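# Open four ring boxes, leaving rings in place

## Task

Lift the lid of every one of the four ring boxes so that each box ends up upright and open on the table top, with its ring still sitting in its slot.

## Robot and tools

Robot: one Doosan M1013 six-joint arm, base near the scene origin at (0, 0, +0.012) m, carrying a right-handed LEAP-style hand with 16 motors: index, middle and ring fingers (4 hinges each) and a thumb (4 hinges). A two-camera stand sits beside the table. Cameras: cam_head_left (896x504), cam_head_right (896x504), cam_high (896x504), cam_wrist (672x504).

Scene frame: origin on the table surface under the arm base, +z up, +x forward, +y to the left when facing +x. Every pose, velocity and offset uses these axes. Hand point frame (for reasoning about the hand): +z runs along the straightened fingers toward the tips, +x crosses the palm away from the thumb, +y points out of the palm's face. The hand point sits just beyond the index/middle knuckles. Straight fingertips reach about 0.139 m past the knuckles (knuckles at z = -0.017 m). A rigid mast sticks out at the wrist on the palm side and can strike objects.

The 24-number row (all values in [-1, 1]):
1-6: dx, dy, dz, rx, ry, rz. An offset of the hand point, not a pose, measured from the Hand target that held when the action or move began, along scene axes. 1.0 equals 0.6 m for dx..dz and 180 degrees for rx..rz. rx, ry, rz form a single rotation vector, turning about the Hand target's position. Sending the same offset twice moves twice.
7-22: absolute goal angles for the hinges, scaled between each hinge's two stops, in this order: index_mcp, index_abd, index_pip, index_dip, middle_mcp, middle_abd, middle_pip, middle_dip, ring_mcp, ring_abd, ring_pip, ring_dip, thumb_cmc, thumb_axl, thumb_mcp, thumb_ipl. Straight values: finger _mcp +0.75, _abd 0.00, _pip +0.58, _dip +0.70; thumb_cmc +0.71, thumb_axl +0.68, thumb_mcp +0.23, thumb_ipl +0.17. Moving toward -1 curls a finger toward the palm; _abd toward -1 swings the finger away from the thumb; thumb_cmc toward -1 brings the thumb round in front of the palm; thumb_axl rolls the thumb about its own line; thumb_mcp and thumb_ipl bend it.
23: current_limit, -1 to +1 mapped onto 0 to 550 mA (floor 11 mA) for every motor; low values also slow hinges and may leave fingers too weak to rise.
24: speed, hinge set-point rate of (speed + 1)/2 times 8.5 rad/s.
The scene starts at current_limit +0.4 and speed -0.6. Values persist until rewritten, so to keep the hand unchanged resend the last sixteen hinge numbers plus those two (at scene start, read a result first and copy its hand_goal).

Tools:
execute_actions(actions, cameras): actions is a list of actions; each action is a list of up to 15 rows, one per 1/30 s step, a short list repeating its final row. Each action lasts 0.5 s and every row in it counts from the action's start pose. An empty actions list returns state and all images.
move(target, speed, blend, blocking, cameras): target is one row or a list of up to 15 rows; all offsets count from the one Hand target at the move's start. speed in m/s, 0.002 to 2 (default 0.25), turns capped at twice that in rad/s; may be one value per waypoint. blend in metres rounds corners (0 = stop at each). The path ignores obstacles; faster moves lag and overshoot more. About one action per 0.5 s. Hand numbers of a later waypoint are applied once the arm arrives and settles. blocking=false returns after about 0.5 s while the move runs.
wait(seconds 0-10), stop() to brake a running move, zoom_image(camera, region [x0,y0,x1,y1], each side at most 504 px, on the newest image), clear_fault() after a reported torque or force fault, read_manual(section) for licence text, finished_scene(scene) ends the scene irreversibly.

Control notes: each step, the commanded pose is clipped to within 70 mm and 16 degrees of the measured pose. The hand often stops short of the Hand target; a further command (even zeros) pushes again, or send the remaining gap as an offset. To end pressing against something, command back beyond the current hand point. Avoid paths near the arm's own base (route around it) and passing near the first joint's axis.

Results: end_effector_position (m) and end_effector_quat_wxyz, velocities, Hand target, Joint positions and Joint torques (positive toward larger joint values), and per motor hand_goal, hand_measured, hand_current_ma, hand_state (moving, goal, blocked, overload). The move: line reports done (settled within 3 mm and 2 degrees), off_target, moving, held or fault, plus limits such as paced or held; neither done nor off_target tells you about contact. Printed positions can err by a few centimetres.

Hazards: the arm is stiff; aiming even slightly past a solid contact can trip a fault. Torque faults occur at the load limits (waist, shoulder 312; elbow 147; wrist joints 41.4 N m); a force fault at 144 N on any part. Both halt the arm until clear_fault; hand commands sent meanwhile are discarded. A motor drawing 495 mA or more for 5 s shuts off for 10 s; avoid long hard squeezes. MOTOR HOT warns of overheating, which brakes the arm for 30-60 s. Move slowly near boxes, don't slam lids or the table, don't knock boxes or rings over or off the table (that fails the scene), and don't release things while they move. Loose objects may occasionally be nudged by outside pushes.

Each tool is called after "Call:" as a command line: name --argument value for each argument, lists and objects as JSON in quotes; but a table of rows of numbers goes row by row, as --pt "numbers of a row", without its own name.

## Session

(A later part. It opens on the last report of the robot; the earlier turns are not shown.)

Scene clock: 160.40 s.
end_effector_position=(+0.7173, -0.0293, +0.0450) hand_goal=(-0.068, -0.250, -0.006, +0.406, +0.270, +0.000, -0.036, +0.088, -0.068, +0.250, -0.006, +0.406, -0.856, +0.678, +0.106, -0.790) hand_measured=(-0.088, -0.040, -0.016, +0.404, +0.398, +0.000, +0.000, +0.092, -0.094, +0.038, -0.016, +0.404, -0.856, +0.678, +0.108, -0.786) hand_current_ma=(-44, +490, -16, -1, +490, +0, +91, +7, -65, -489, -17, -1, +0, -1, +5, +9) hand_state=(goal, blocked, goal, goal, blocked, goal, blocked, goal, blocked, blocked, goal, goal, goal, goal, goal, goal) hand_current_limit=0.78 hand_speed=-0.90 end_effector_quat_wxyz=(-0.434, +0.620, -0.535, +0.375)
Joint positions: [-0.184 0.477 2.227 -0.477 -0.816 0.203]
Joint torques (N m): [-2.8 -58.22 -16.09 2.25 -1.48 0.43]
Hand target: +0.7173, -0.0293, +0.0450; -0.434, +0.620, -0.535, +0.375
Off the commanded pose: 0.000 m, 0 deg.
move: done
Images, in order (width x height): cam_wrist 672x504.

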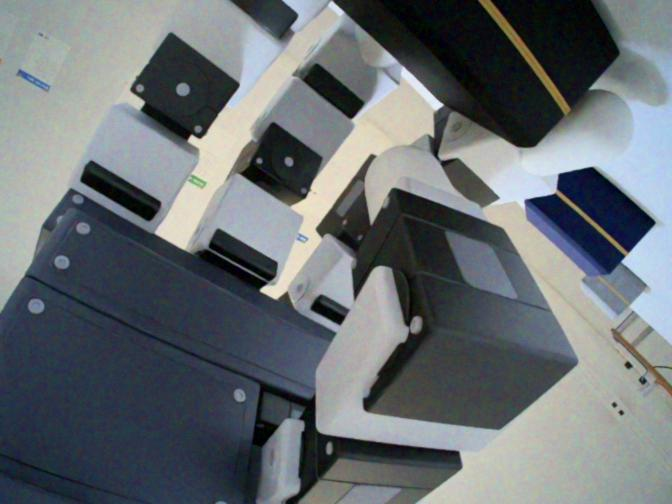

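Call:
move --pt "0 0 0 0 0 0 -0.068 -0.25 -0.007 0.406 0.27 0 -0.036 0.087 -0.068 0.25 -0.007 0.406 -0.857 0.678 0.4 -0.65 0.75 -0.6" --pt "0 0 0 0 0 0 -0.068 -0.25 -0.007 0.406 0.27 0 -0.036 0.087 -0.068 0.25 -0.007 0.406 -0.857 0.678 0.4 -0.43 0.75 -0.6"

Call:
move --target '[0,0,0,0,0,0,-0.068,-0.25,-0.007,0.406,0.27,0,-0.036,0.087,-0.068,0.25,-0.007,0.406,-0.857,0.678,0.08,-0.44,0.75,-0.7]'

Call:
move --target '[0,0,0,0,0,0,-0.068,-0.25,-0.007,0.406,0.27,0,-0.036,0.087,-0.068,0.25,-0.007,0.406,-0.857,0.678,0.05,-0.7,0.78,-0.9]' --cameras '["cam_wrist"]'

Call:
zoom_image --camera "cam_wrist" --region '[340, 0, 672, 250]'

Scene clock: 175.17 s.
end_effector_position=(+0.7173, -0.0293, +0.0450) hand_goal=(-0.068, -0.250, -0.006, +0.406, +0.270, +0.000, -0.036, +0.088, -0.068, +0.250, -0.006, +0.406, -0.856, +0.678, +0.400, -0.430) hand_measured=(-0.088, -0.040, -0.016, +0.404, +0.398, +0.000, +0.000, +0.092, -0.094, +0.038, -0.016, +0.404, -0.856, +0.678, +0.396, -0.432) hand_current_ma=(-44, +481, -16, -1, +481, +0, +91, +7, -65, -481, -17, -1, +0, -1, -7, -3) hand_state=(goal, blocked, goal, goal, blocked, goal, blocked, goal, blocked, blocked, goal, goal, goal, goal, goal, goal) hand_current_limit=0.75 hand_speed=-0.60 end_effector_quat_wxyz=(-0.434, +0.620, -0.535, +0.375)
Joint positions: [-0.184 0.477 2.227 -0.477 -0.816 0.203]
Joint torques (N m): [-2.83 -57.87 -15.99 2.29 -1.39 0.43]
Hand target: +0.7173, -0.0293, +0.0450; -0.434, +0.620, -0.535, +0.375
Off the commanded pose: 0.000 m, 0 deg.
move: done

Scene clock: 175.73 s.
end_effector_position=(+0.7173, -0.0293, +0.0450) hand_goal=(-0.068, -0.250, -0.006, +0.406, +0.270, +0.000, -0.036, +0.088, -0.068, +0.250, -0.006, +0.406, -0.856, +0.678, +0.080, -0.440) hand_measured=(-0.086, -0.040, -0.016, +0.404, +0.398, +0.000, +0.000, +0.094, -0.094, +0.038, -0.016, +0.404, -0.856, +0.678, +0.164, -0.426) hand_current_ma=(-43, +481, -16, -1, +481, +0, +91, +7, -65, -481, -18, -1, +0, -1, +386, +41) hand_state=(goal, blocked, goal, goal, blocked, goal, blocked, goal, blocked, blocked, goal, goal, goal, goal, blocked, goal) hand_current_limit=0.75 hand_speed=-0.70 end_effector_quat_wxyz=(-0.434, +0.620, -0.535, +0.375)
Joint positions: [-0.184 0.477 2.227 -0.477 -0.816 0.203]
Joint torques (N m): [-2.8 -56.61 -16.34 2.25 -1.32 0.4]
Hand target: +0.7173, -0.0293, +0.0450; -0.434, +0.620, -0.535, +0.375
Off the commanded pose: 0.000 m, 0 deg.
move: done

Scene clock: 176.23 s.
end_effector_position=(+0.7173, -0.0293, +0.0450) hand_goal=(-0.068, -0.250, -0.006, +0.406, +0.270, +0.000, -0.036, +0.088, -0.068, +0.250, -0.006, +0.406, -0.856, +0.678, +0.050, -0.700) hand_measured=(-0.084, -0.040, -0.016, +0.404, +0.398, +0.000, +0.000, +0.094, -0.092, +0.038, -0.018, +0.404, -0.856, +0.678, +0.162, -0.436) hand_current_ma=(-35, +489, -19, -2, +489, +0, +91, +8, -60, -489, -20, -2, +0, -1, +489, +489) hand_state=(goal, blocked, goal, goal, blocked, goal, blocked, goal, blocked, blocked, goal, goal, goal, goal, blocked, blocked) hand_current_limit=0.78 hand_speed=-0.90 end_effector_quat_wxyz=(-0.434, +0.620, -0.535, +0.375)
Joint positions: [-0.184 0.477 2.227 -0.477 -0.816 0.203]
Joint torques (N m): [-2.66 -54.27 -14.51 2.15 -0.45 0.35]
Hand target: +0.7173, -0.0293, +0.0450; -0.434, +0.620, -0.535, +0.375
Off the commanded pose: 0.000 m, 0 deg.
move: done
Images, in order (width x height): cam_wrist 672x504.

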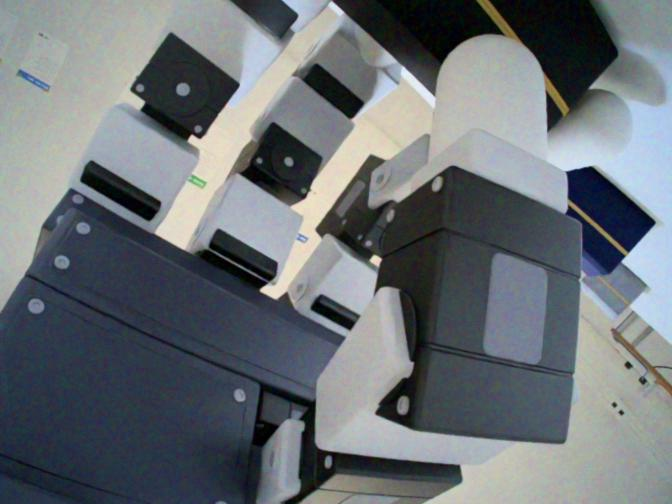

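Scaled by 1.518 from the camera's 672x504 image, which has a finer 960x720 frame.

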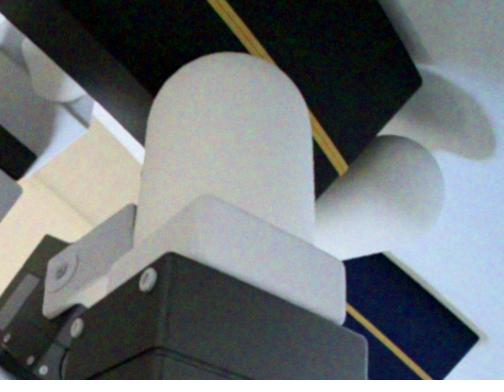

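Call:
move --target '[0,0,0,0,0,0,-0.068,-0.25,-0.007,0.406,0.2,0,-0.036,0.087,-0.068,0.25,-0.007,0.406,-0.857,0.678,-0.05,-0.79,1.0,-0.8]'

Call:
move --target '[0,0,0,0,0,0,-0.068,-0.25,-0.007,0.406,0.2,0,-0.036,0.087,-0.068,0.25,-0.007,0.406,-0.857,0.678,0.08,-0.85,1.0,-0.9]'

Call:
move --target '[0,0,0,0,0,0,-0.068,-0.25,-0.007,0.406,0.25,0,-0.036,0.087,-0.068,0.25,-0.007,0.406,-0.857,0.678,0.07,-0.79,0.75,-0.9]' --cameras '["cam_wrist"]'

Call:
zoom_image --camera "cam_wrist" --region '[340, 0, 672, 250]'

Scene clock: 190.27 s.
end_effector_position=(+0.7173, -0.0293, +0.0450) hand_goal=(-0.068, -0.250, -0.006, +0.406, +0.200, +0.000, -0.036, +0.088, -0.068, +0.250, -0.006, +0.406, -0.856, +0.678, -0.050, -0.790) hand_measured=(-0.060, -0.040, -0.012, +0.404, +0.398, +0.000, +0.024, +0.108, -0.074, +0.050, -0.018, +0.404, -0.902, +0.642, +0.146, -0.760) hand_current_ma=(+14, +550, -10, -2, +550, +0, +180, +41, -10, -550, -20, -2, -126, -115, +550, +104) hand_state=(goal, blocked, goal, goal, blocked, goal, blocked, goal, goal, blocked, goal, goal, blocked, blocked, blocked, blocked) hand_current_limit=1.00 hand_speed=-0.80 end_effector_quat_wxyz=(-0.434, +0.620, -0.535, +0.375)
Joint positions: [-0.184 0.477 2.227 -0.477 -0.816 0.203]
Joint torques (N m): [-3.56 -57.12 -16.13 2.3 -1.21 0.21]
Hand target: +0.7173, -0.0293, +0.0450; -0.434, +0.620, -0.535, +0.375
Off the commanded pose: 0.000 m, 0 deg.
move: done

Scene clock: 190.77 s.
end_effector_position=(+0.7173, -0.0293, +0.0450) hand_goal=(-0.068, -0.250, -0.006, +0.406, +0.200, +0.000, -0.036, +0.088, -0.068, +0.250, -0.006, +0.406, -0.856, +0.678, +0.080, -0.850) hand_measured=(-0.078, -0.040, -0.010, +0.404, +0.388, -0.002, +0.024, +0.108, -0.088, +0.050, -0.018, +0.404, -0.880, +0.654, +0.124, -0.842) hand_current_ma=(-18, +550, -6, -2, +550, -1, +180, +41, -47, -550, -23, -2, -55, -68, +167, +21) hand_state=(goal, blocked, goal, goal, blocked, goal, blocked, goal, blocked, blocked, goal, goal, blocked, blocked, blocked, goal) hand_current_limit=1.00 hand_speed=-0.90 end_effector_quat_wxyz=(-0.434, +0.620, -0.535, +0.375)
Joint positions: [-0.184 0.477 2.227 -0.477 -0.816 0.203]
Joint torques (N m): [-2.81 -59.62 -17.31 2.36 -2.08 0.39]
Hand target: +0.7173, -0.0293, +0.0450; -0.434, +0.620, -0.535, +0.375
Off the commanded pose: 0.000 m, 0 deg.
move: done

Scene clock: 191.27 s.
end_effector_position=(+0.7173, -0.0293, +0.0450) hand_goal=(-0.068, -0.250, -0.006, +0.406, +0.250, +0.000, -0.036, +0.088, -0.068, +0.250, -0.006, +0.406, -0.856, +0.678, +0.070, -0.790) hand_measured=(-0.078, -0.040, -0.010, +0.404, +0.386, -0.002, +0.024, +0.110, -0.088, +0.050, -0.018, +0.404, -0.880, +0.654, +0.114, -0.832) hand_current_ma=(-18, +481, -4, -2, +481, -1, +180, +49, -47, -481, -23, -3, -55, -68, +168, -162) hand_state=(goal, blocked, goal, goal, blocked, goal, blocked, blocked, blocked, blocked, goal, goal, blocked, blocked, blocked, blocked) hand_current_limit=0.75 hand_speed=-0.90 end_effector_quat_wxyz=(-0.434, +0.620, -0.535, +0.375)
Joint positions: [-0.184 0.477 2.227 -0.477 -0.816 0.203]
Joint torques (N m): [-2.94 -58.2 -16.87 2.31 -1.7 0.34]
Hand target: +0.7173, -0.0293, +0.0450; -0.434, +0.620, -0.535, +0.375
Off the commanded pose: 0.000 m, 0 deg.
move: done
Images, in order (width x height): cam_wrist 672x504.

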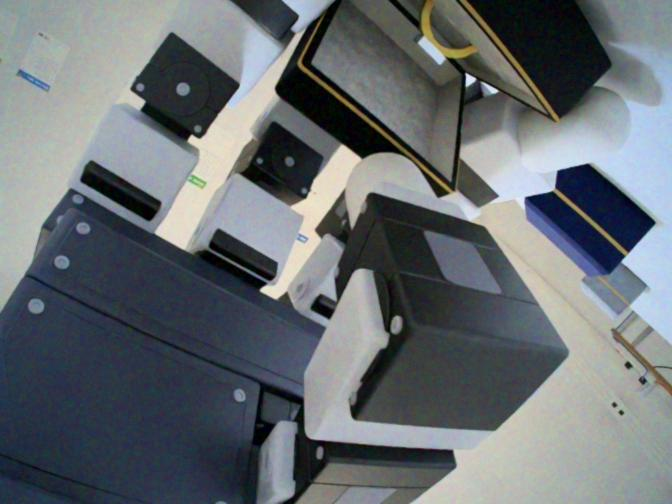

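Scaled by 1.518 from the camera's 672x504 image, which has a finer 960x720 frame.

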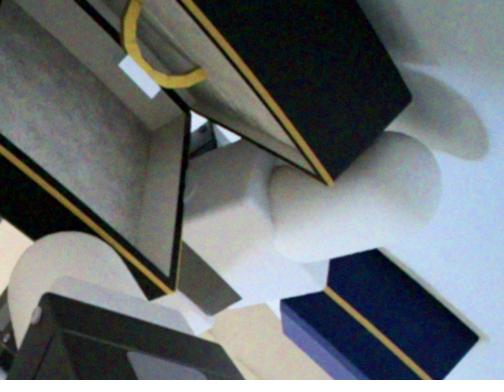

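Popped: the short 1.0-limit burst works. Follow-through.

Call:
move --pt "0 0 0 0 0 0 -0.068 -0.25 -0.007 0.406 0.4 0 -0.036 0.087 -0.068 0.25 -0.007 0.406 -0.857 0.678 0.03 -0.79 0.7 -0.6" --pt "0 0 0 0 0 0 -0.068 -0.25 -0.007 0.406 0.6 0 -0.036 0.087 -0.068 0.25 -0.007 0.406 -0.857 0.678 -0.1 -0.73 0.7 -0.6" --pt "0 0 0 0 0 0 -0.068 -0.25 -0.007 0.406 0.98 0 0.3 0.4 -0.068 0.25 -0.007 0.406 -0.857 0.678 -0.2 -0.6 0.7 -0.6"

Call:
move --pt "0 0 0 0 0 0 -0.068 -0.25 -0.007 0.406 0.98 0 0.55 0.65 -0.068 0.25 -0.007 0.406 -0.857 0.678 -0.4 -0.4 0.7 -0.6" --pt "0 0 0 0 0 0 -0.068 -0.25 -0.007 0.406 0.98 0 0.576 0.696 -0.068 0.25 -0.007 0.406 -0.857 0.678 -0.6 -0.25 0.7 -0.6" --cameras '["cam_wrist"]'

Scene clock: 202.60 s.
end_effector_position=(+0.7173, -0.0293, +0.0450) hand_goal=(-0.068, -0.250, -0.006, +0.406, +0.980, +0.000, +0.300, +0.400, -0.068, +0.250, -0.006, +0.406, -0.856, +0.678, -0.200, -0.600) hand_measured=(-0.044, -0.040, +0.004, +0.408, +0.960, -0.004, +0.294, +0.398, -0.056, +0.050, -0.008, +0.404, -0.876, +0.646, -0.210, -0.644) hand_current_ma=(+60, +467, +17, +1, -48, -4, -10, -3, +23, -467, -1, -1, -46, -99, -23, -173) hand_state=(blocked, blocked, goal, goal, blocked, goal, goal, goal, goal, blocked, goal, goal, blocked, blocked, goal, blocked) hand_current_limit=0.70 hand_speed=-0.60 end_effector_quat_wxyz=(-0.434, +0.620, -0.535, +0.375)
Joint positions: [-0.184 0.477 2.227 -0.477 -0.816 0.203]
Joint torques (N m): [-3.29 -57.33 -16.48 2.32 -1.35 0.24]
Hand target: +0.7173, -0.0293, +0.0450; -0.434, +0.620, -0.535, +0.375
Off the commanded pose: 0.000 m, 0 deg.
move: done

Scene clock: 203.60 s.
end_effector_position=(+0.7173, -0.0293, +0.0450) hand_goal=(-0.068, -0.250, -0.006, +0.406, +0.980, +0.000, +0.576, +0.696, -0.068, +0.250, -0.006, +0.406, -0.856, +0.678, -0.600, -0.250) hand_measured=(-0.052, -0.040, +0.000, +0.408, +0.960, -0.004, +0.568, +0.692, -0.070, +0.050, -0.006, +0.404, -0.868, +0.654, -0.566, -0.246) hand_current_ma=(+34, +468, +8, +1, -46, -4, -12, -4, -4, -467, -1, -1, -23, -71, +116, +6) hand_state=(goal, blocked, goal, goal, blocked, goal, goal, goal, goal, blocked, goal, goal, goal, blocked, blocked, goal) hand_current_limit=0.70 hand_speed=-0.60 end_effector_quat_wxyz=(-0.434, +0.620, -0.535, +0.375)
Joint positions: [-0.184 0.477 2.227 -0.477 -0.816 0.203]
Joint torques (N m): [-3.04 -59.85 -17.74 2.43 -2.23 0.41]
Hand target: +0.7173, -0.0293, +0.0450; -0.434, +0.620, -0.535, +0.375
Off the commanded pose: 0.000 m, 0 deg.
move: done
Images, in order (width x height): cam_wrist 672x504.

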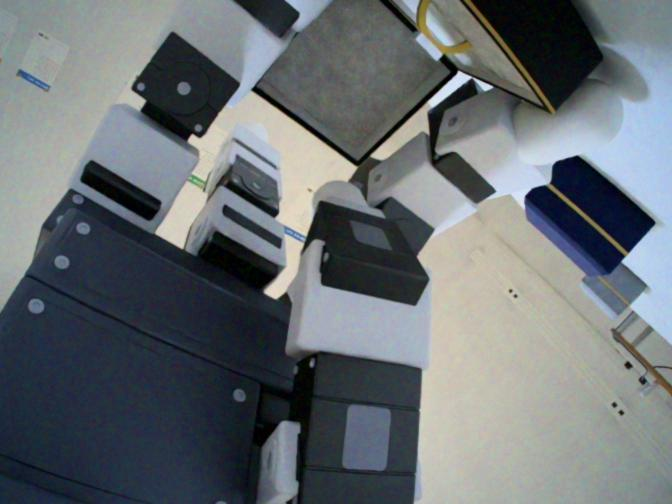

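Call:
move --pt "0 0 0 0 0 0 -0.068 -0.25 -0.007 0.406 0.98 0 0.576 0.696 -0.068 0.25 -0.007 0.406 -0.857 0.678 -0.3 -0.4 0.6 -0.6" --pt "0 0 0 0 0 0 -0.068 0 -0.007 0.406 0.98 0 0.576 0.696 -0.068 0 -0.007 0.406 -0.857 0.678 0.1 -0.4 0.6 -0.6" --pt "0 0 0 0 0 0 -0.068 0.2 -0.007 0.406 0.98 0 0.576 0.696 -0.068 -0.2 -0.007 0.406 -0.857 0.678 0.7 -0.5 0.6 -0.6" --pt "0 0 0.3 0 0 0 -0.068 0.2 -0.007 0.406 0.98 0 0.576 0.696 -0.068 -0.2 -0.007 0.406 -0.857 0.678 0.7 -0.5 0.6 -0.6" --speed 0.2

Call:
move --target '[0.0378,-0.2928,-0.05,0,0,-0.222,-0.068,0.35,-0.007,0.406,0.98,0,-0.036,0.087,-0.068,-0.35,-0.007,0.406,-0.857,0.678,0.75,-0.55,0.6,-0.6]' --speed 0.3 --cameras '["cam_high","cam_head_right"]'

Call:
zoom_image --camera "cam_high" --region '[410, 280, 530, 400]'

Scene clock: 221.77 s.
end_effector_position=(+0.7173, -0.0292, +0.2250) hand_goal=(-0.068, +0.200, -0.006, +0.406, +0.980, +0.000, +0.576, +0.696, -0.068, -0.200, -0.006, +0.406, -0.856, +0.678, +0.700, -0.500) hand_measured=(-0.066, +0.196, -0.002, +0.408, +0.962, -0.004, +0.570, +0.694, -0.072, -0.196, -0.006, +0.404, -0.856, +0.676, +0.694, -0.498) hand_current_ma=(+1, -4, +5, +1, -42, -3, -10, -4, -5, +4, -1, -1, +0, -1, -14, +4) hand_state=(goal, goal, goal, goal, goal, goal, goal, goal, goal, goal, goal, goal, goal, goal, goal, goal) hand_current_limit=0.60 hand_speed=-0.60 end_effector_quat_wxyz=(-0.434, +0.620, -0.535, +0.375)
Joint positions: [-0.182 0.189 2.14 -0.757 -0.505 0.554]
Joint torques (N m): [-3.61 -44.74 -29.39 3.23 -1.91 0.48]
Hand target: +0.7173, -0.0293, +0.2250; -0.434, +0.620, -0.535, +0.375
Off the commanded pose: 0.000 m, 0 deg.
move: done

Scene clock: 223.57 s.
end_effector_position=(+0.7399, -0.2049, +0.1950) hand_goal=(-0.068, +0.350, -0.006, +0.406, +0.980, +0.000, -0.036, +0.088, -0.068, -0.350, -0.006, +0.406, -0.856, +0.678, +0.750, -0.550) hand_measured=(-0.066, +0.346, -0.002, +0.408, +0.962, -0.004, -0.036, +0.090, -0.072, -0.346, -0.006, +0.404, -0.856, +0.676, +0.742, -0.548) hand_current_ma=(+1, -6, +5, +1, -42, -3, +1, +3, -5, +5, -1, -1, +0, -1, -16, +4) hand_state=(goal, goal, goal, goal, goal, goal, goal, goal, goal, goal, goal, goal, goal, goal, goal, goal) hand_current_limit=0.60 hand_speed=-0.60 end_effector_quat_wxyz=(+0.280, -0.400, +0.715, -0.501)
Joint positions: [-0.227 0.284 2.085 0.585 -0.51 -0.431]
Joint torques (N m): [-2.95 -56.12 -32.03 2.5 -1.99 0.4]
Hand target: +0.7399, -0.2049, +0.1950; +0.280, -0.400, +0.715, -0.501
Off the commanded pose: 0.000 m, 0 deg.
move: done
Images, in order (width x height): cam_head_right 896x504, cam_high 896x504.

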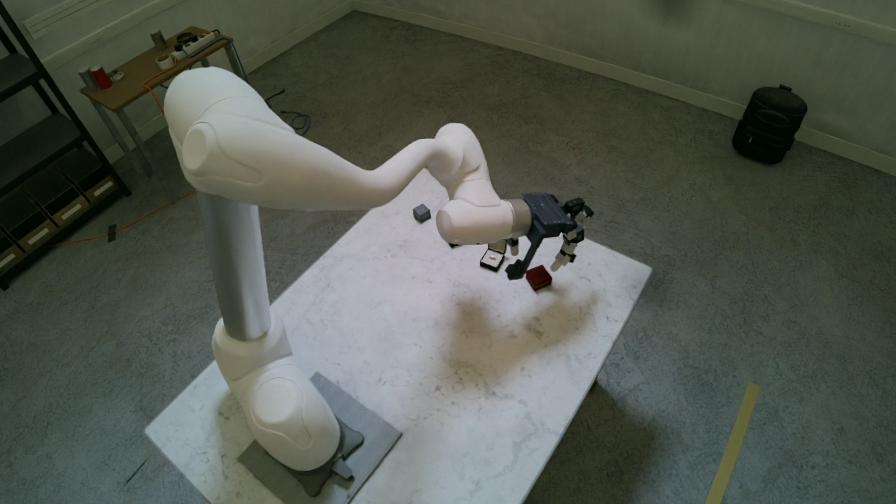

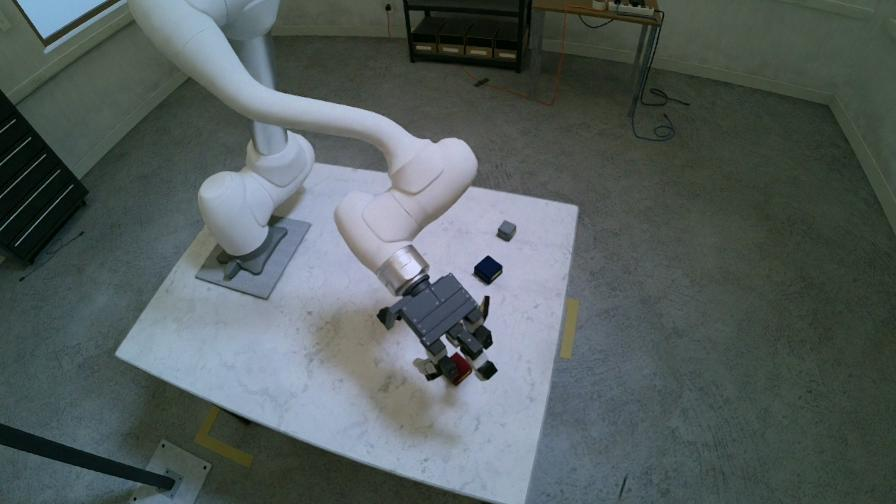

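Scaled by 4.200 from the camera's 896x504 image, which has a finer 1280x720 frame.

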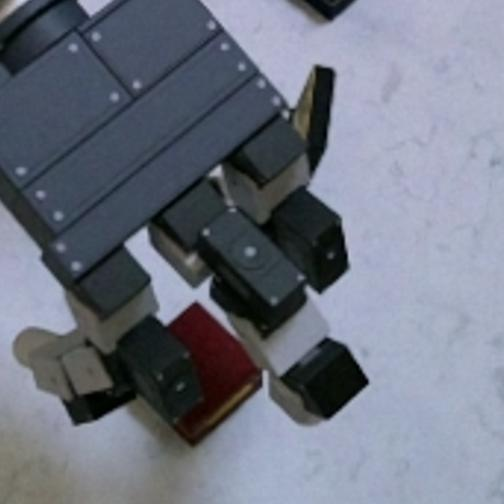

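Call:
move --target '[0,0,-0.2083,0,0,0,-0.068,0.35,-0.007,0.406,0.98,0,-0.036,0.087,-0.068,-0.35,-0.007,0.406,-0.857,0.678,0.75,-0.55,0.6,-0.6]' --speed 0.2 --cameras '["cam_high","cam_wrist"]'

Call:
zoom_image --camera "cam_high" --region '[410, 310, 510, 400]'

Call:
zoom_image --camera "cam_wrist" --region '[340, 0, 672, 250]'

Scene clock: 233.77 s.
end_effector_position=(+0.7400, -0.2049, +0.0701) hand_goal=(-0.068, +0.350, -0.006, +0.406, +0.980, +0.000, -0.036, +0.088, -0.068, -0.350, -0.006, +0.406, -0.856, +0.678, +0.750, -0.550) hand_measured=(-0.066, +0.346, -0.002, +0.408, +0.962, -0.004, -0.036, +0.090, -0.072, -0.346, -0.006, +0.404, -0.856, +0.676, +0.744, -0.548) hand_current_ma=(+1, -6, +5, +1, -39, -3, +1, +3, -5, +5, -1, -1, +0, -1, -14, +4) hand_state=(goal, goal, goal, goal, goal, goal, goal, goal, goal, goal, goal, goal, goal, goal, goal, goal) hand_current_limit=0.60 hand_speed=-0.60 end_effector_quat_wxyz=(+0.280, -0.400, +0.715, -0.501)
Joint positions: [-0.229 0.471 2.142 0.416 -0.724 -0.228]
Joint torques (N m): [-2.98 -66 -24.11 2.14 -2.25 0.41]
Hand target: +0.7399, -0.2049, +0.0700; +0.280, -0.400, +0.715, -0.501
Off the commanded pose: 0.000 m, 0 deg.
move: done
Images, in order (width x height): cam_high 896x504, cam_wrist 672x504.

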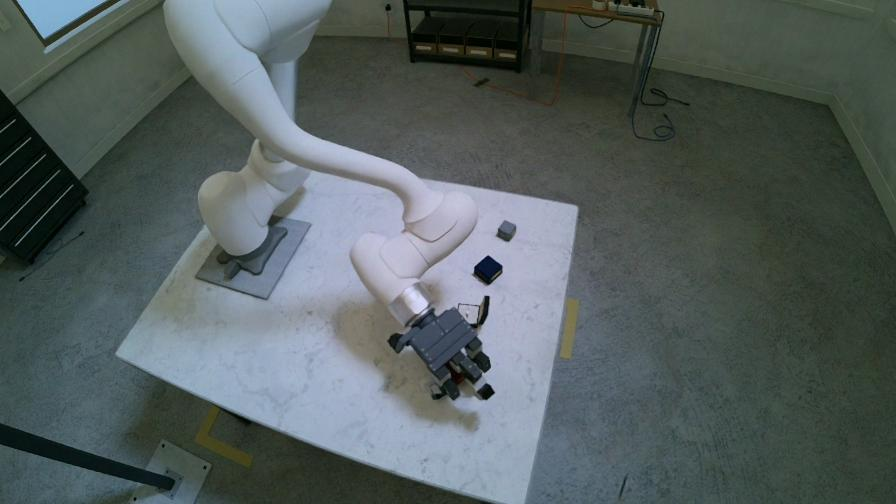

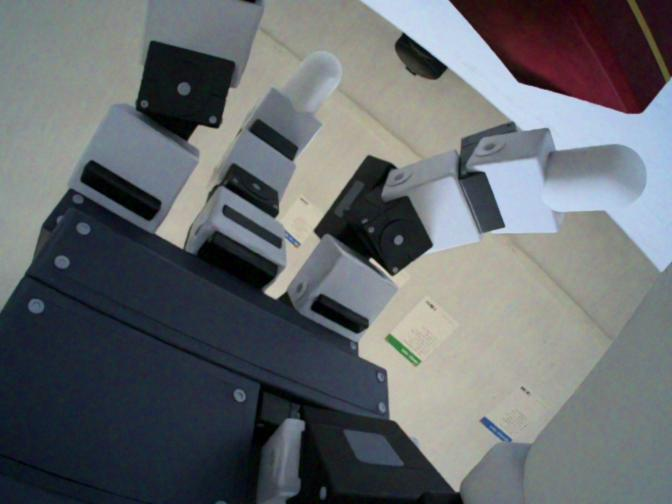

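Scaled by 5.040 from the camera's 896x504 image, which has a finer 1280x720 frame.

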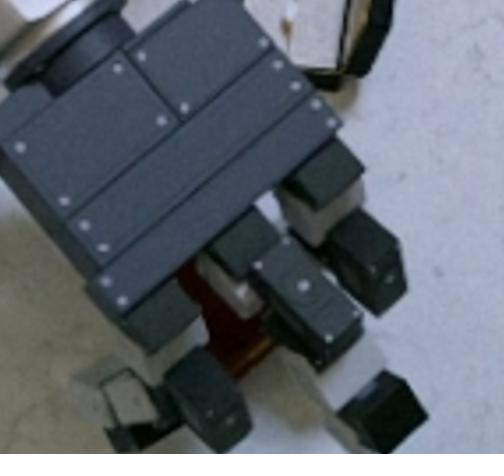

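Scaled by 1.518 from the camera's 672x504 image, which has a finer 960x720 frame.

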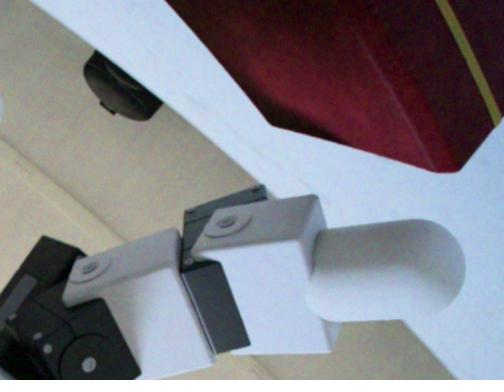

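Call:
execute_actions --actions '[]'

Call:
zoom_image --camera "cam_head_right" --region '[490, 210, 610, 310]'

Call:
zoom_image --camera "cam_high" --region '[420, 340, 500, 410]'

Scene clock: 279.50 s.
end_effector_position=(+0.7399, -0.2049, +0.0700) hand_goal=(-0.068, +0.350, -0.006, +0.406, +0.980, +0.000, -0.036, +0.088, -0.068, -0.350, -0.006, +0.406, -0.856, +0.678, +0.750, -0.550) hand_measured=(-0.066, +0.346, -0.002, +0.408, +0.962, -0.004, -0.036, +0.090, -0.072, -0.346, -0.006, +0.404, -0.856, +0.676, +0.744, -0.548) hand_current_ma=(+1, -6, +5, +1, -39, -3, +1, +3, -5, +5, -1, -1, +0, -1, -14, +4) hand_state=(goal, goal, goal, goal, goal, goal, goal, goal, goal, goal, goal, goal, goal, goal, goal, goal) hand_current_limit=0.60 hand_speed=-0.60 end_effector_quat_wxyz=(+0.280, -0.400, +0.715, -0.501)
Joint positions: [-0.229 0.471 2.142 0.416 -0.724 -0.228]
Joint velocities: within noise
Joint torques (N m): [-2.73 -65.56 -24.11 2.14 -2.15 0.46]
Hand target: +0.7399, -0.2049, +0.0700; +0.280, -0.400, +0.715, -0.501
Off the commanded pose: 0.000 m, 0 deg.

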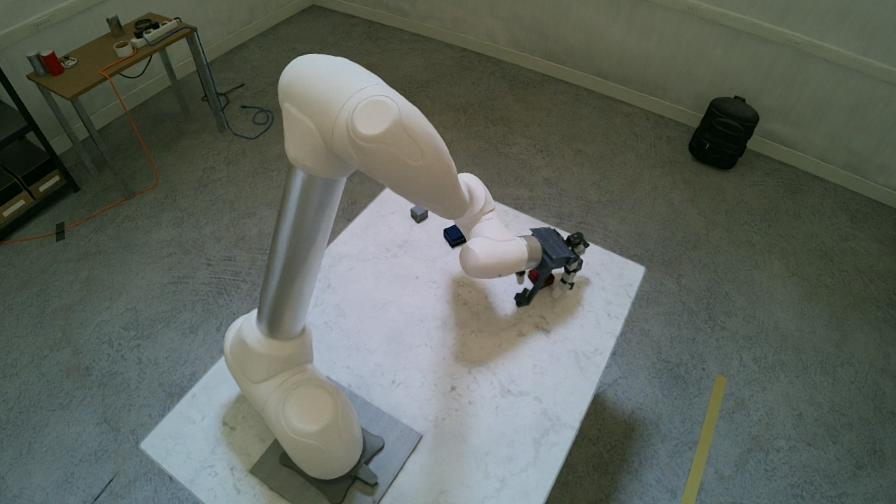

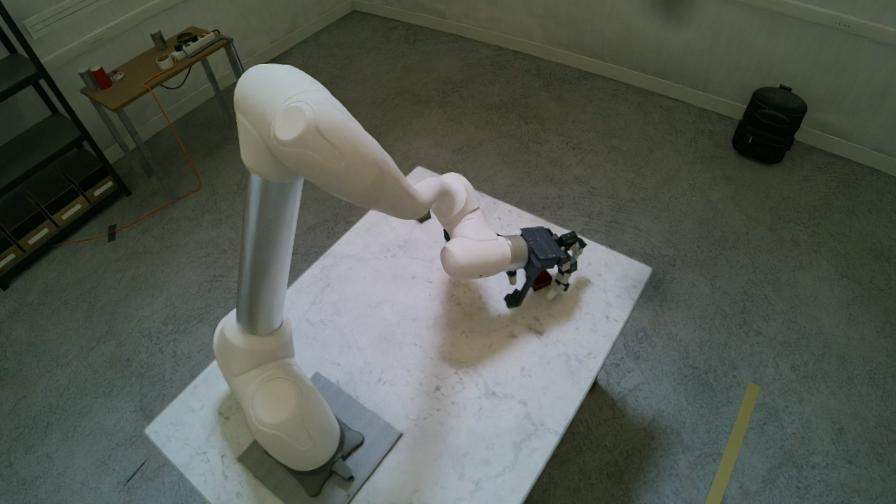

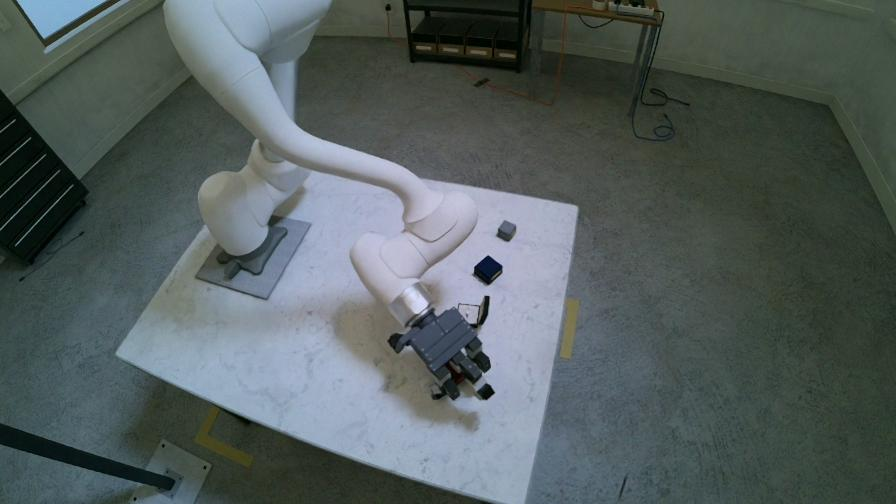

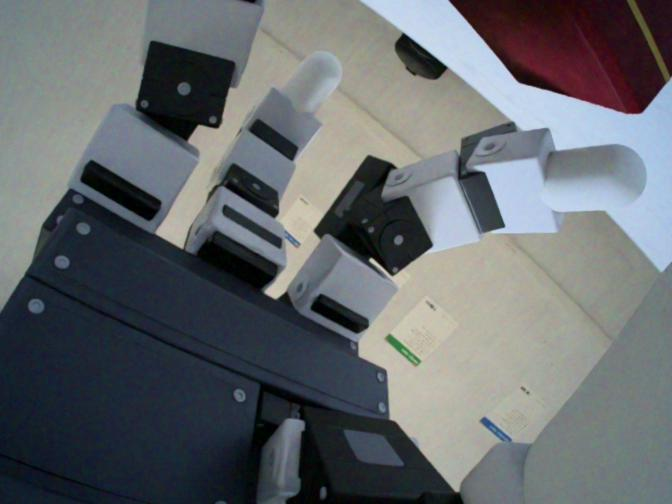

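Scaled by 4.200 from the camera's 896x504 image, which has a finer 1280x720 frame.

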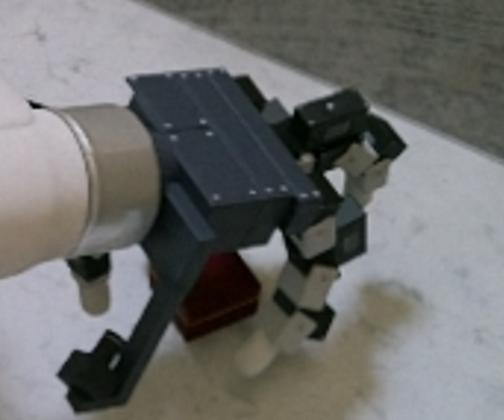

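Scaled by 6.300 from the camera's 896x504 image, which has a finer 1280x720 frame.

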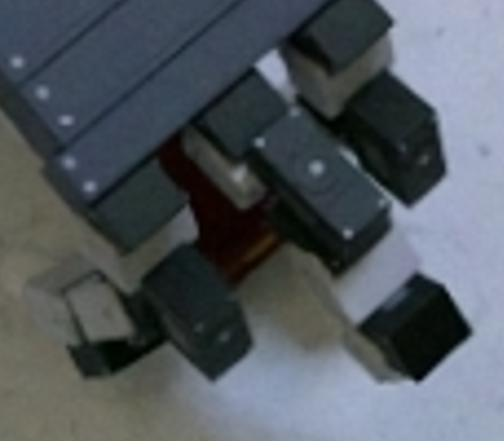

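Call:
move --target '[0,0,-0.033,0,0,0,-0.068,0.35,-0.007,0.406,0.98,0,-0.036,0.087,-0.068,-0.35,-0.007,0.406,-0.857,0.678,0.75,-0.55,0.5,-0.6]' --speed 0.1 --cameras '["cam_head_right","cam_high","cam_wrist"]'

Call:
zoom_image --camera "cam_head_right" --region '[490, 210, 610, 310]'

Call:
zoom_image --camera "cam_wrist" --region '[340, 0, 672, 250]'

Scene clock: 321.40 s.
end_effector_position=(+0.7399, -0.2049, +0.0503) hand_goal=(-0.068, +0.350, -0.006, +0.406, +0.980, +0.000, -0.036, +0.088, -0.068, -0.350, -0.006, +0.406, -0.856, +0.678, +0.750, -0.550) hand_measured=(-0.066, +0.346, -0.002, +0.408, +0.962, -0.004, -0.036, +0.090, -0.072, -0.346, -0.006, +0.404, -0.856, +0.676, +0.744, -0.548) hand_current_ma=(+1, -6, +5, +1, -39, -3, +1, +3, -5, +5, -1, -1, +0, -1, -14, +4) hand_state=(goal, goal, goal, goal, goal, goal, goal, goal, goal, goal, goal, goal, goal, goal, goal, goal) hand_current_limit=0.50 hand_speed=-0.60 end_effector_quat_wxyz=(+0.280, -0.400, +0.715, -0.501)
Joint positions: [-0.229 0.504 2.146 0.4 -0.758 -0.205]
Joint torques (N m): [-3 -66.96 -22.92 2.04 -2.23 0.42]
Hand target: +0.7399, -0.2049, +0.0502; +0.280, -0.400, +0.715, -0.501
Off the commanded pose: 0.000 m, 0 deg.
move: done
Images, in order (width x height): cam_head_right 896x504, cam_high 896x504, cam_wrist 672x504.

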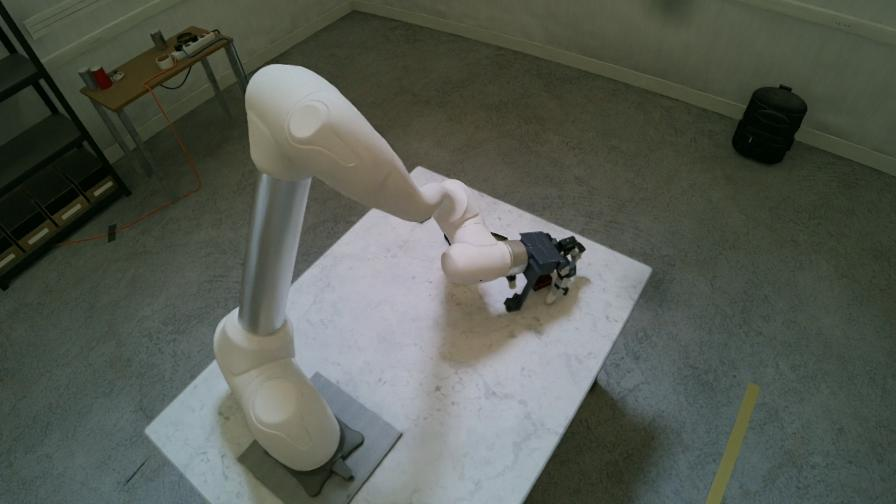

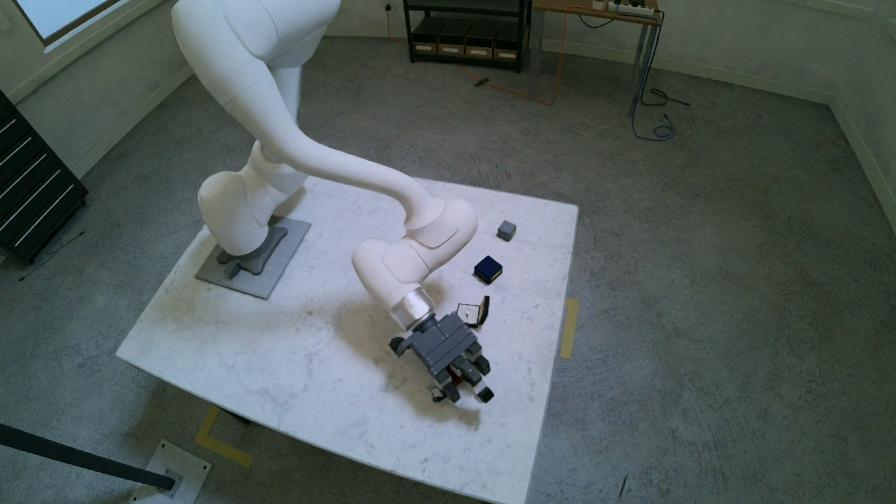

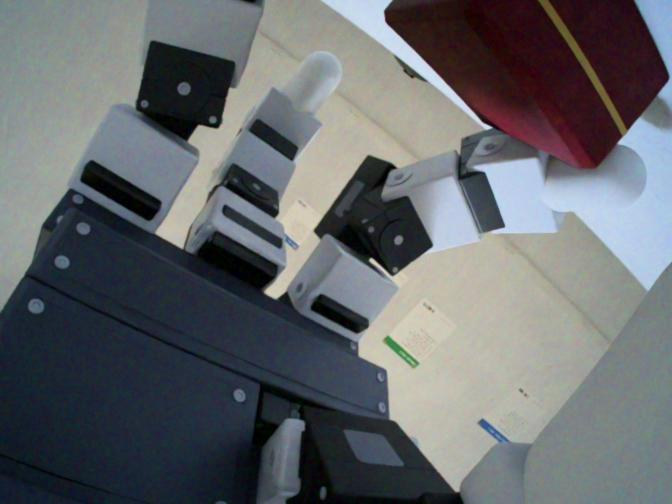

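Scaled by 4.200 from the camera's 896x504 image, which has a finer 1280x720 frame.

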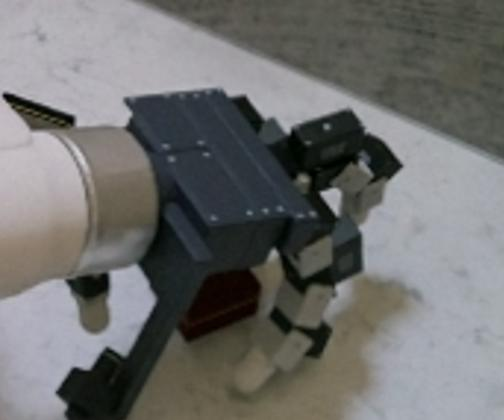

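Scaled by 1.518 from the camera's 672x504 image, which has a finer 960x720 frame.

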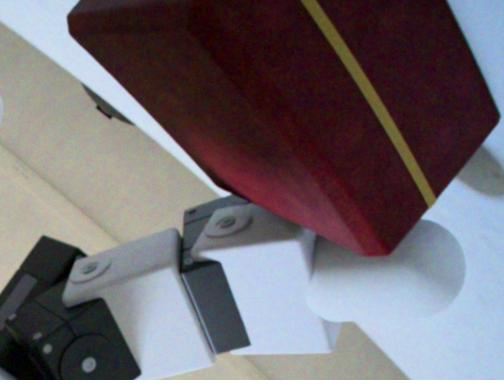

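Call:
move --target '[0.0165,0.027,-0.0153,0,0,0,-0.068,0.35,-0.007,0.406,0.98,0,-0.036,0.087,-0.068,-0.35,-0.007,0.406,-0.857,0.678,0.75,-0.55,0.5,-0.6]' --speed 0.1

Call:
move --target '[0,0,0,0,0,0,-0.068,-0.25,-0.007,0.406,0.98,0,-0.036,0.087,-0.068,0.25,-0.007,0.406,-0.857,0.678,0.75,-0.55,0.7,-0.7]' --cameras '["cam_head_right","cam_wrist"]'

Call:
zoom_image --camera "cam_wrist" --region '[340, 0, 672, 250]'

Scene clock: 339.10 s.
end_effector_position=(+0.7498, -0.1888, +0.0411) hand_goal=(-0.068, +0.350, -0.006, +0.406, +0.980, +0.000, -0.036, +0.088, -0.068, -0.350, -0.006, +0.406, -0.856, +0.678, +0.750, -0.550) hand_measured=(-0.066, +0.346, -0.002, +0.408, +0.962, -0.004, -0.036, +0.090, -0.072, -0.346, -0.006, +0.404, -0.856, +0.676, +0.744, -0.548) hand_current_ma=(+1, -6, +5, +1, -39, -3, +1, +3, -5, +5, -1, -1, +0, -1, -14, +4) hand_state=(goal, goal, goal, goal, goal, goal, goal, goal, goal, goal, goal, goal, goal, goal, goal, goal) hand_current_limit=0.50 hand_speed=-0.60 end_effector_quat_wxyz=(+0.280, -0.400, +0.715, -0.501)
Joint positions: [-0.197 0.526 2.134 0.438 -0.773 -0.219]
Joint torques (N m): [-2.83 -68.84 -22.63 1.82 -2.19 0.51]
Hand target: +0.7498, -0.1887, +0.0410; +0.280, -0.400, +0.715, -0.501
Off the commanded pose: 0.000 m, 0 deg.
move: done

Scene clock: 339.67 s.
end_effector_position=(+0.7498, -0.1887, +0.0410) hand_goal=(-0.068, -0.250, -0.006, +0.406, +0.980, +0.000, -0.036, +0.088, -0.068, +0.250, -0.006, +0.406, -0.856, +0.678, +0.750, -0.550) hand_measured=(-0.070, -0.034, -0.006, +0.406, +0.962, -0.004, -0.036, +0.090, -0.072, +0.040, -0.006, +0.404, -0.856, +0.676, +0.744, -0.548) hand_current_ma=(-1, +467, +1, +1, -39, -3, +1, +3, -5, -463, -1, -1, +0, -1, -14, +4) hand_state=(goal, blocked, goal, goal, goal, goal, goal, goal, goal, blocked, goal, goal, goal, goal, goal, goal) hand_current_limit=0.70 hand_speed=-0.70 end_effector_quat_wxyz=(+0.280, -0.400, +0.715, -0.501)
Joint positions: [-0.197 0.526 2.134 0.438 -0.773 -0.219]
Joint torques (N m): [-2.71 -68.79 -22.86 1.99 -2.2 0.41]
Hand target: +0.7498, -0.1887, +0.0410; +0.280, -0.400, +0.715, -0.501
Off the commanded pose: 0.000 m, 0 deg.
move: done
Images, in order (width x height): cam_head_right 896x504, cam_wrist 672x504.

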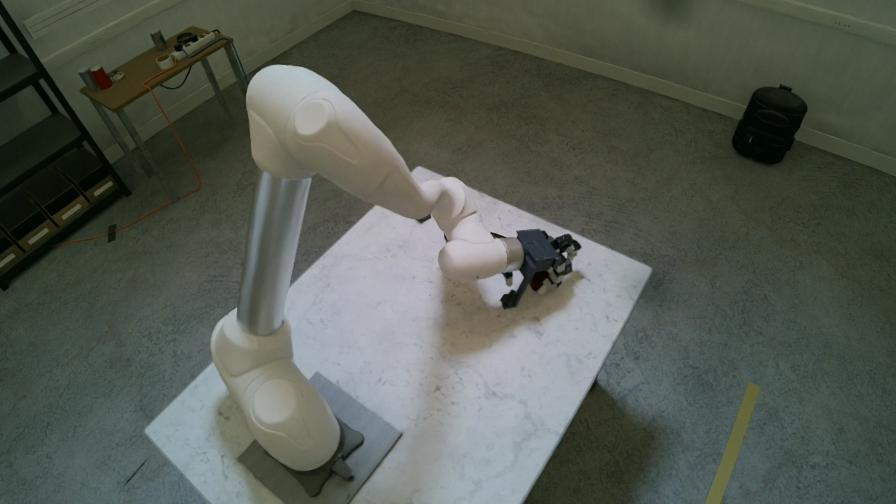

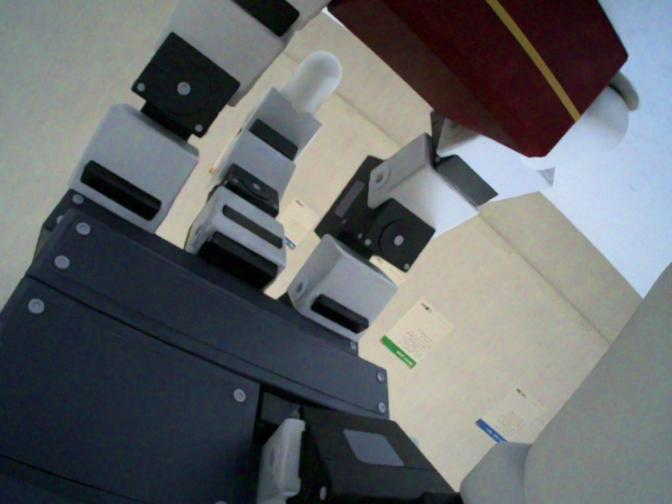

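Scaled by 1.518 from the camera's 672x504 image, which has a finer 960x720 frame.

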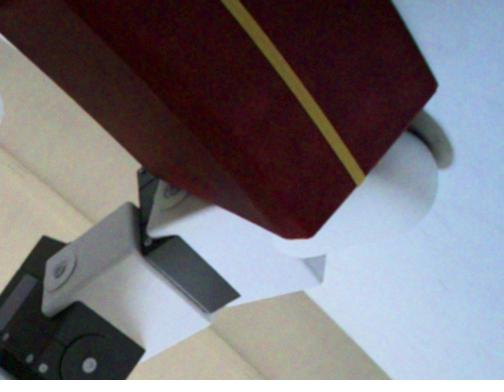

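Call:
move --target '[0,0,0,0,0,0,-0.068,-0.25,-0.007,0.406,0.5,0,-0.036,0.087,-0.068,0.25,-0.007,0.406,-0.857,0.678,0.6,-0.55,0.7,-0.6]'

Call:
move --target '[0,0,0,0,0,0,-0.068,-0.25,-0.007,0.406,0.33,0,-0.036,0.087,-0.068,0.25,-0.007,0.406,-0.857,0.678,0.6,-0.55,0.7,-0.8]'

Scene clock: 346.67 s.
end_effector_position=(+0.7498, -0.1887, +0.0410) hand_goal=(-0.068, -0.250, -0.006, +0.406, +0.500, +0.000, -0.036, +0.088, -0.068, +0.250, -0.006, +0.406, -0.856, +0.678, +0.600, -0.550) hand_measured=(-0.070, -0.034, -0.006, +0.406, +0.496, -0.004, -0.036, +0.090, -0.072, +0.040, -0.006, +0.404, -0.856, +0.676, +0.600, -0.548) hand_current_ma=(-1, +468, +1, +1, -6, -3, +1, +3, -5, -467, -1, -1, +0, -1, +0, +3) hand_state=(goal, blocked, goal, goal, goal, goal, goal, goal, goal, blocked, goal, goal, goal, goal, goal, goal) hand_current_limit=0.70 hand_speed=-0.60 end_effector_quat_wxyz=(+0.280, -0.400, +0.715, -0.501)
Joint positions: [-0.197 0.526 2.134 0.438 -0.773 -0.219]
Joint torques (N m): [-3.16 -69.07 -22.8 2 -2.19 0.36]
Hand target: +0.7498, -0.1887, +0.0410; +0.280, -0.400, +0.715, -0.501
Off the commanded pose: 0.000 m, 0 deg.
move: done

Scene clock: 347.17 s.
end_effector_position=(+0.7498, -0.1887, +0.0410) hand_goal=(-0.068, -0.250, -0.006, +0.406, +0.330, +0.000, -0.036, +0.088, -0.068, +0.250, -0.006, +0.406, -0.856, +0.678, +0.600, -0.550) hand_measured=(-0.076, -0.034, -0.008, +0.406, +0.378, -0.004, -0.026, +0.090, -0.080, +0.040, -0.008, +0.404, -0.856, +0.676, +0.600, -0.548) hand_current_ma=(-16, +467, -1, +0, +141, -3, +16, +3, -23, -467, -3, -1, +0, -1, +0, +3) hand_state=(goal, blocked, goal, goal, blocked, goal, goal, goal, goal, blocked, goal, goal, goal, goal, goal, goal) hand_current_limit=0.70 hand_speed=-0.80 end_effector_quat_wxyz=(+0.280, -0.400, +0.715, -0.501)
Joint positions: [-0.197 0.526 2.134 0.438 -0.773 -0.219]
Joint torques (N m): [-2.59 -68.54 -22.34 2.02 -2.06 0.46]
Hand target: +0.7498, -0.1887, +0.0410; +0.280, -0.400, +0.715, -0.501
Off the commanded pose: 0.000 m, 0 deg.
move: done

Call:
move --target '[0,0,0,0,0,0,-0.068,-0.25,-0.007,0.406,0.27,0,-0.036,0.087,-0.068,0.25,-0.007,0.406,-0.857,0.678,0.4,-0.47,0.7,-0.7]'

Call:
move --target '[0,0,0,0,0,0,-0.068,-0.25,-0.007,0.406,0.25,0,-0.036,0.087,-0.068,0.25,-0.007,0.406,-0.857,0.678,0.15,-0.45,0.7,-0.8]' --cameras '["cam_wrist"]'

Call:
zoom_image --camera "cam_wrist" --region '[340, 0, 672, 250]'

Scene clock: 353.90 s.
end_effector_position=(+0.7498, -0.1887, +0.0410) hand_goal=(-0.068, -0.250, -0.006, +0.406, +0.270, +0.000, -0.036, +0.088, -0.068, +0.250, -0.006, +0.406, -0.856, +0.678, +0.400, -0.470) hand_measured=(-0.086, -0.034, -0.012, +0.404, +0.358, -0.004, -0.018, +0.090, -0.088, +0.040, -0.014, +0.404, -0.856, +0.676, +0.400, -0.472) hand_current_ma=(-38, +468, -7, -1, +314, -3, +37, +3, -48, -467, -11, -2, +0, -1, +1, -3) hand_state=(goal, blocked, goal, goal, blocked, goal, goal, goal, blocked, blocked, goal, goal, goal, goal, goal, goal) hand_current_limit=0.70 hand_speed=-0.70 end_effector_quat_wxyz=(+0.280, -0.400, +0.715, -0.501)
Joint positions: [-0.197 0.526 2.134 0.438 -0.773 -0.219]
Joint torques (N m): [-2.67 -68.1 -22.01 2 -1.86 0.42]
Hand target: +0.7498, -0.1887, +0.0410; +0.280, -0.400, +0.715, -0.501
Off the commanded pose: 0.000 m, 0 deg.
move: done

Scene clock: 354.57 s.
end_effector_position=(+0.7498, -0.1887, +0.0410) hand_goal=(-0.068, -0.250, -0.006, +0.406, +0.250, +0.000, -0.036, +0.088, -0.068, +0.250, -0.006, +0.406, -0.856, +0.678, +0.150, -0.450) hand_measured=(-0.084, -0.034, -0.012, +0.404, +0.352, -0.004, -0.010, +0.090, -0.088, +0.040, -0.014, +0.404, -0.856, +0.676, +0.230, -0.436) hand_current_ma=(-36, +467, -10, -2, +384, -3, +58, +3, -46, -467, -14, -2, +0, -1, +364, +41) hand_state=(goal, blocked, goal, goal, blocked, goal, blocked, goal, blocked, blocked, goal, goal, goal, goal, blocked, goal) hand_current_limit=0.70 hand_speed=-0.80 end_effector_quat_wxyz=(+0.280, -0.400, +0.715, -0.501)
Joint positions: [-0.197 0.526 2.134 0.438 -0.773 -0.219]
Joint torques (N m): [-3.16 -66.44 -21.61 2.1 -1.61 0.43]
Hand target: +0.7498, -0.1887, +0.0410; +0.280, -0.400, +0.715, -0.501
Off the commanded pose: 0.000 m, 0 deg.
move: done
Images, in order (width x height): cam_wrist 672x504.

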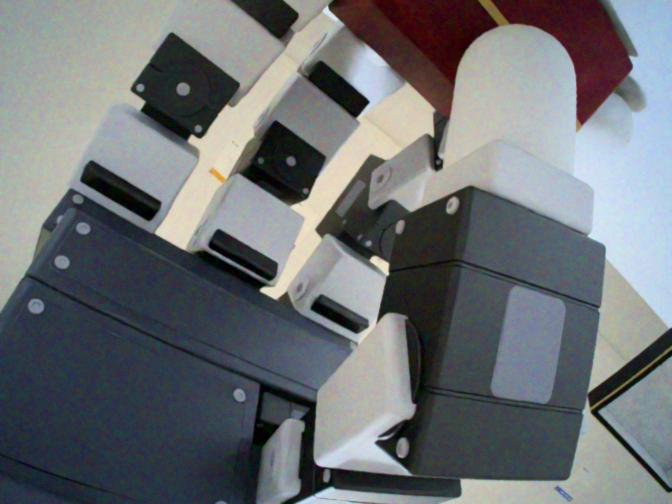

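Scaled by 1.518 from the camera's 672x504 image, which has a finer 960x720 frame.

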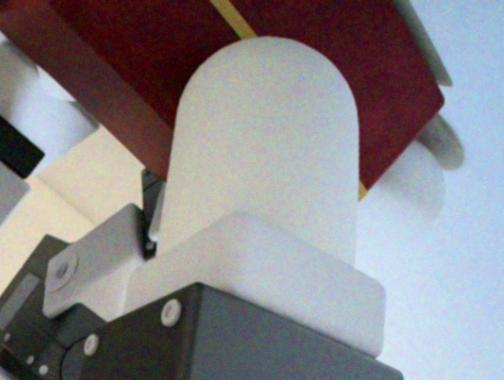

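Call:
move --pt "0 0 0 0 0 0 -0.068 -0.25 -0.007 0.406 0.25 0 -0.036 0.087 -0.068 0.25 -0.007 0.406 -0.857 0.678 0.35 -0.47 0.7 -0.7" --pt "0 0 0 0 0 0 -0.068 -0.25 -0.007 0.406 0.25 0 -0.036 0.087 -0.068 0.25 -0.007 0.406 -0.857 0.678 0.35 -0.56 0.7 -0.7" --pt "0 0 0 0 0 0 -0.068 -0.25 -0.007 0.406 0.23 0 -0.036 0.087 -0.068 0.25 -0.007 0.406 -0.857 0.678 0.13 -0.55 0.7 -0.8" --cameras '["cam_wrist"]'

Call:
zoom_image --camera "cam_wrist" --region '[340, 0, 672, 250]'

Scene clock: 365.23 s.
end_effector_position=(+0.7498, -0.1887, +0.0410) hand_goal=(-0.068, -0.250, -0.006, +0.406, +0.230, +0.000, -0.036, +0.088, -0.068, +0.250, -0.006, +0.406, -0.856, +0.678, +0.130, -0.550) hand_measured=(-0.086, -0.034, -0.014, +0.404, +0.344, -0.004, -0.004, +0.090, -0.090, +0.040, -0.016, +0.404, -0.856, +0.676, +0.278, -0.534) hand_current_ma=(-43, +467, -13, -3, +439, -3, +76, +3, -54, -467, -17, -3, +1, -1, +467, +46) hand_state=(goal, blocked, goal, goal, blocked, goal, blocked, goal, blocked, blocked, goal, goal, goal, goal, blocked, goal) hand_current_limit=0.70 hand_speed=-0.80 end_effector_quat_wxyz=(+0.280, -0.400, +0.715, -0.501)
Joint positions: [-0.197 0.526 2.134 0.438 -0.773 -0.219]
Joint torques (N m): [-3.22 -65.27 -21.14 2.11 -1.35 0.37]
Hand target: +0.7498, -0.1887, +0.0410; +0.280, -0.400, +0.715, -0.501
Off the commanded pose: 0.000 m, 0 deg.
move: done
Images, in order (width x height): cam_wrist 672x504.

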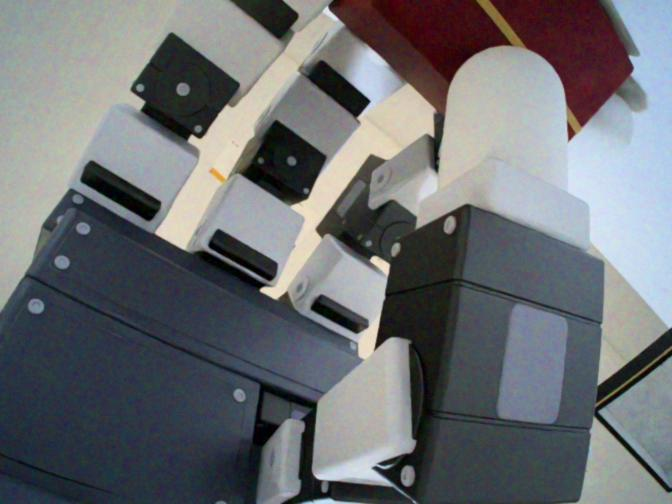

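Scaled by 1.518 from the camera's 672x504 image, which has a finer 960x720 frame.

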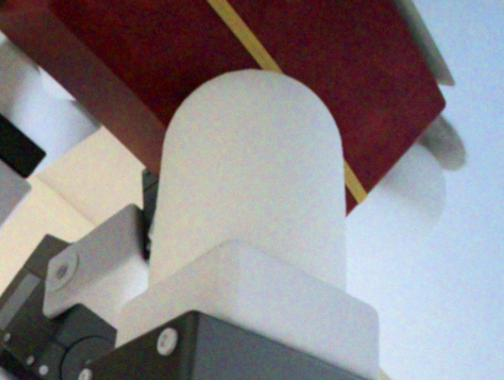

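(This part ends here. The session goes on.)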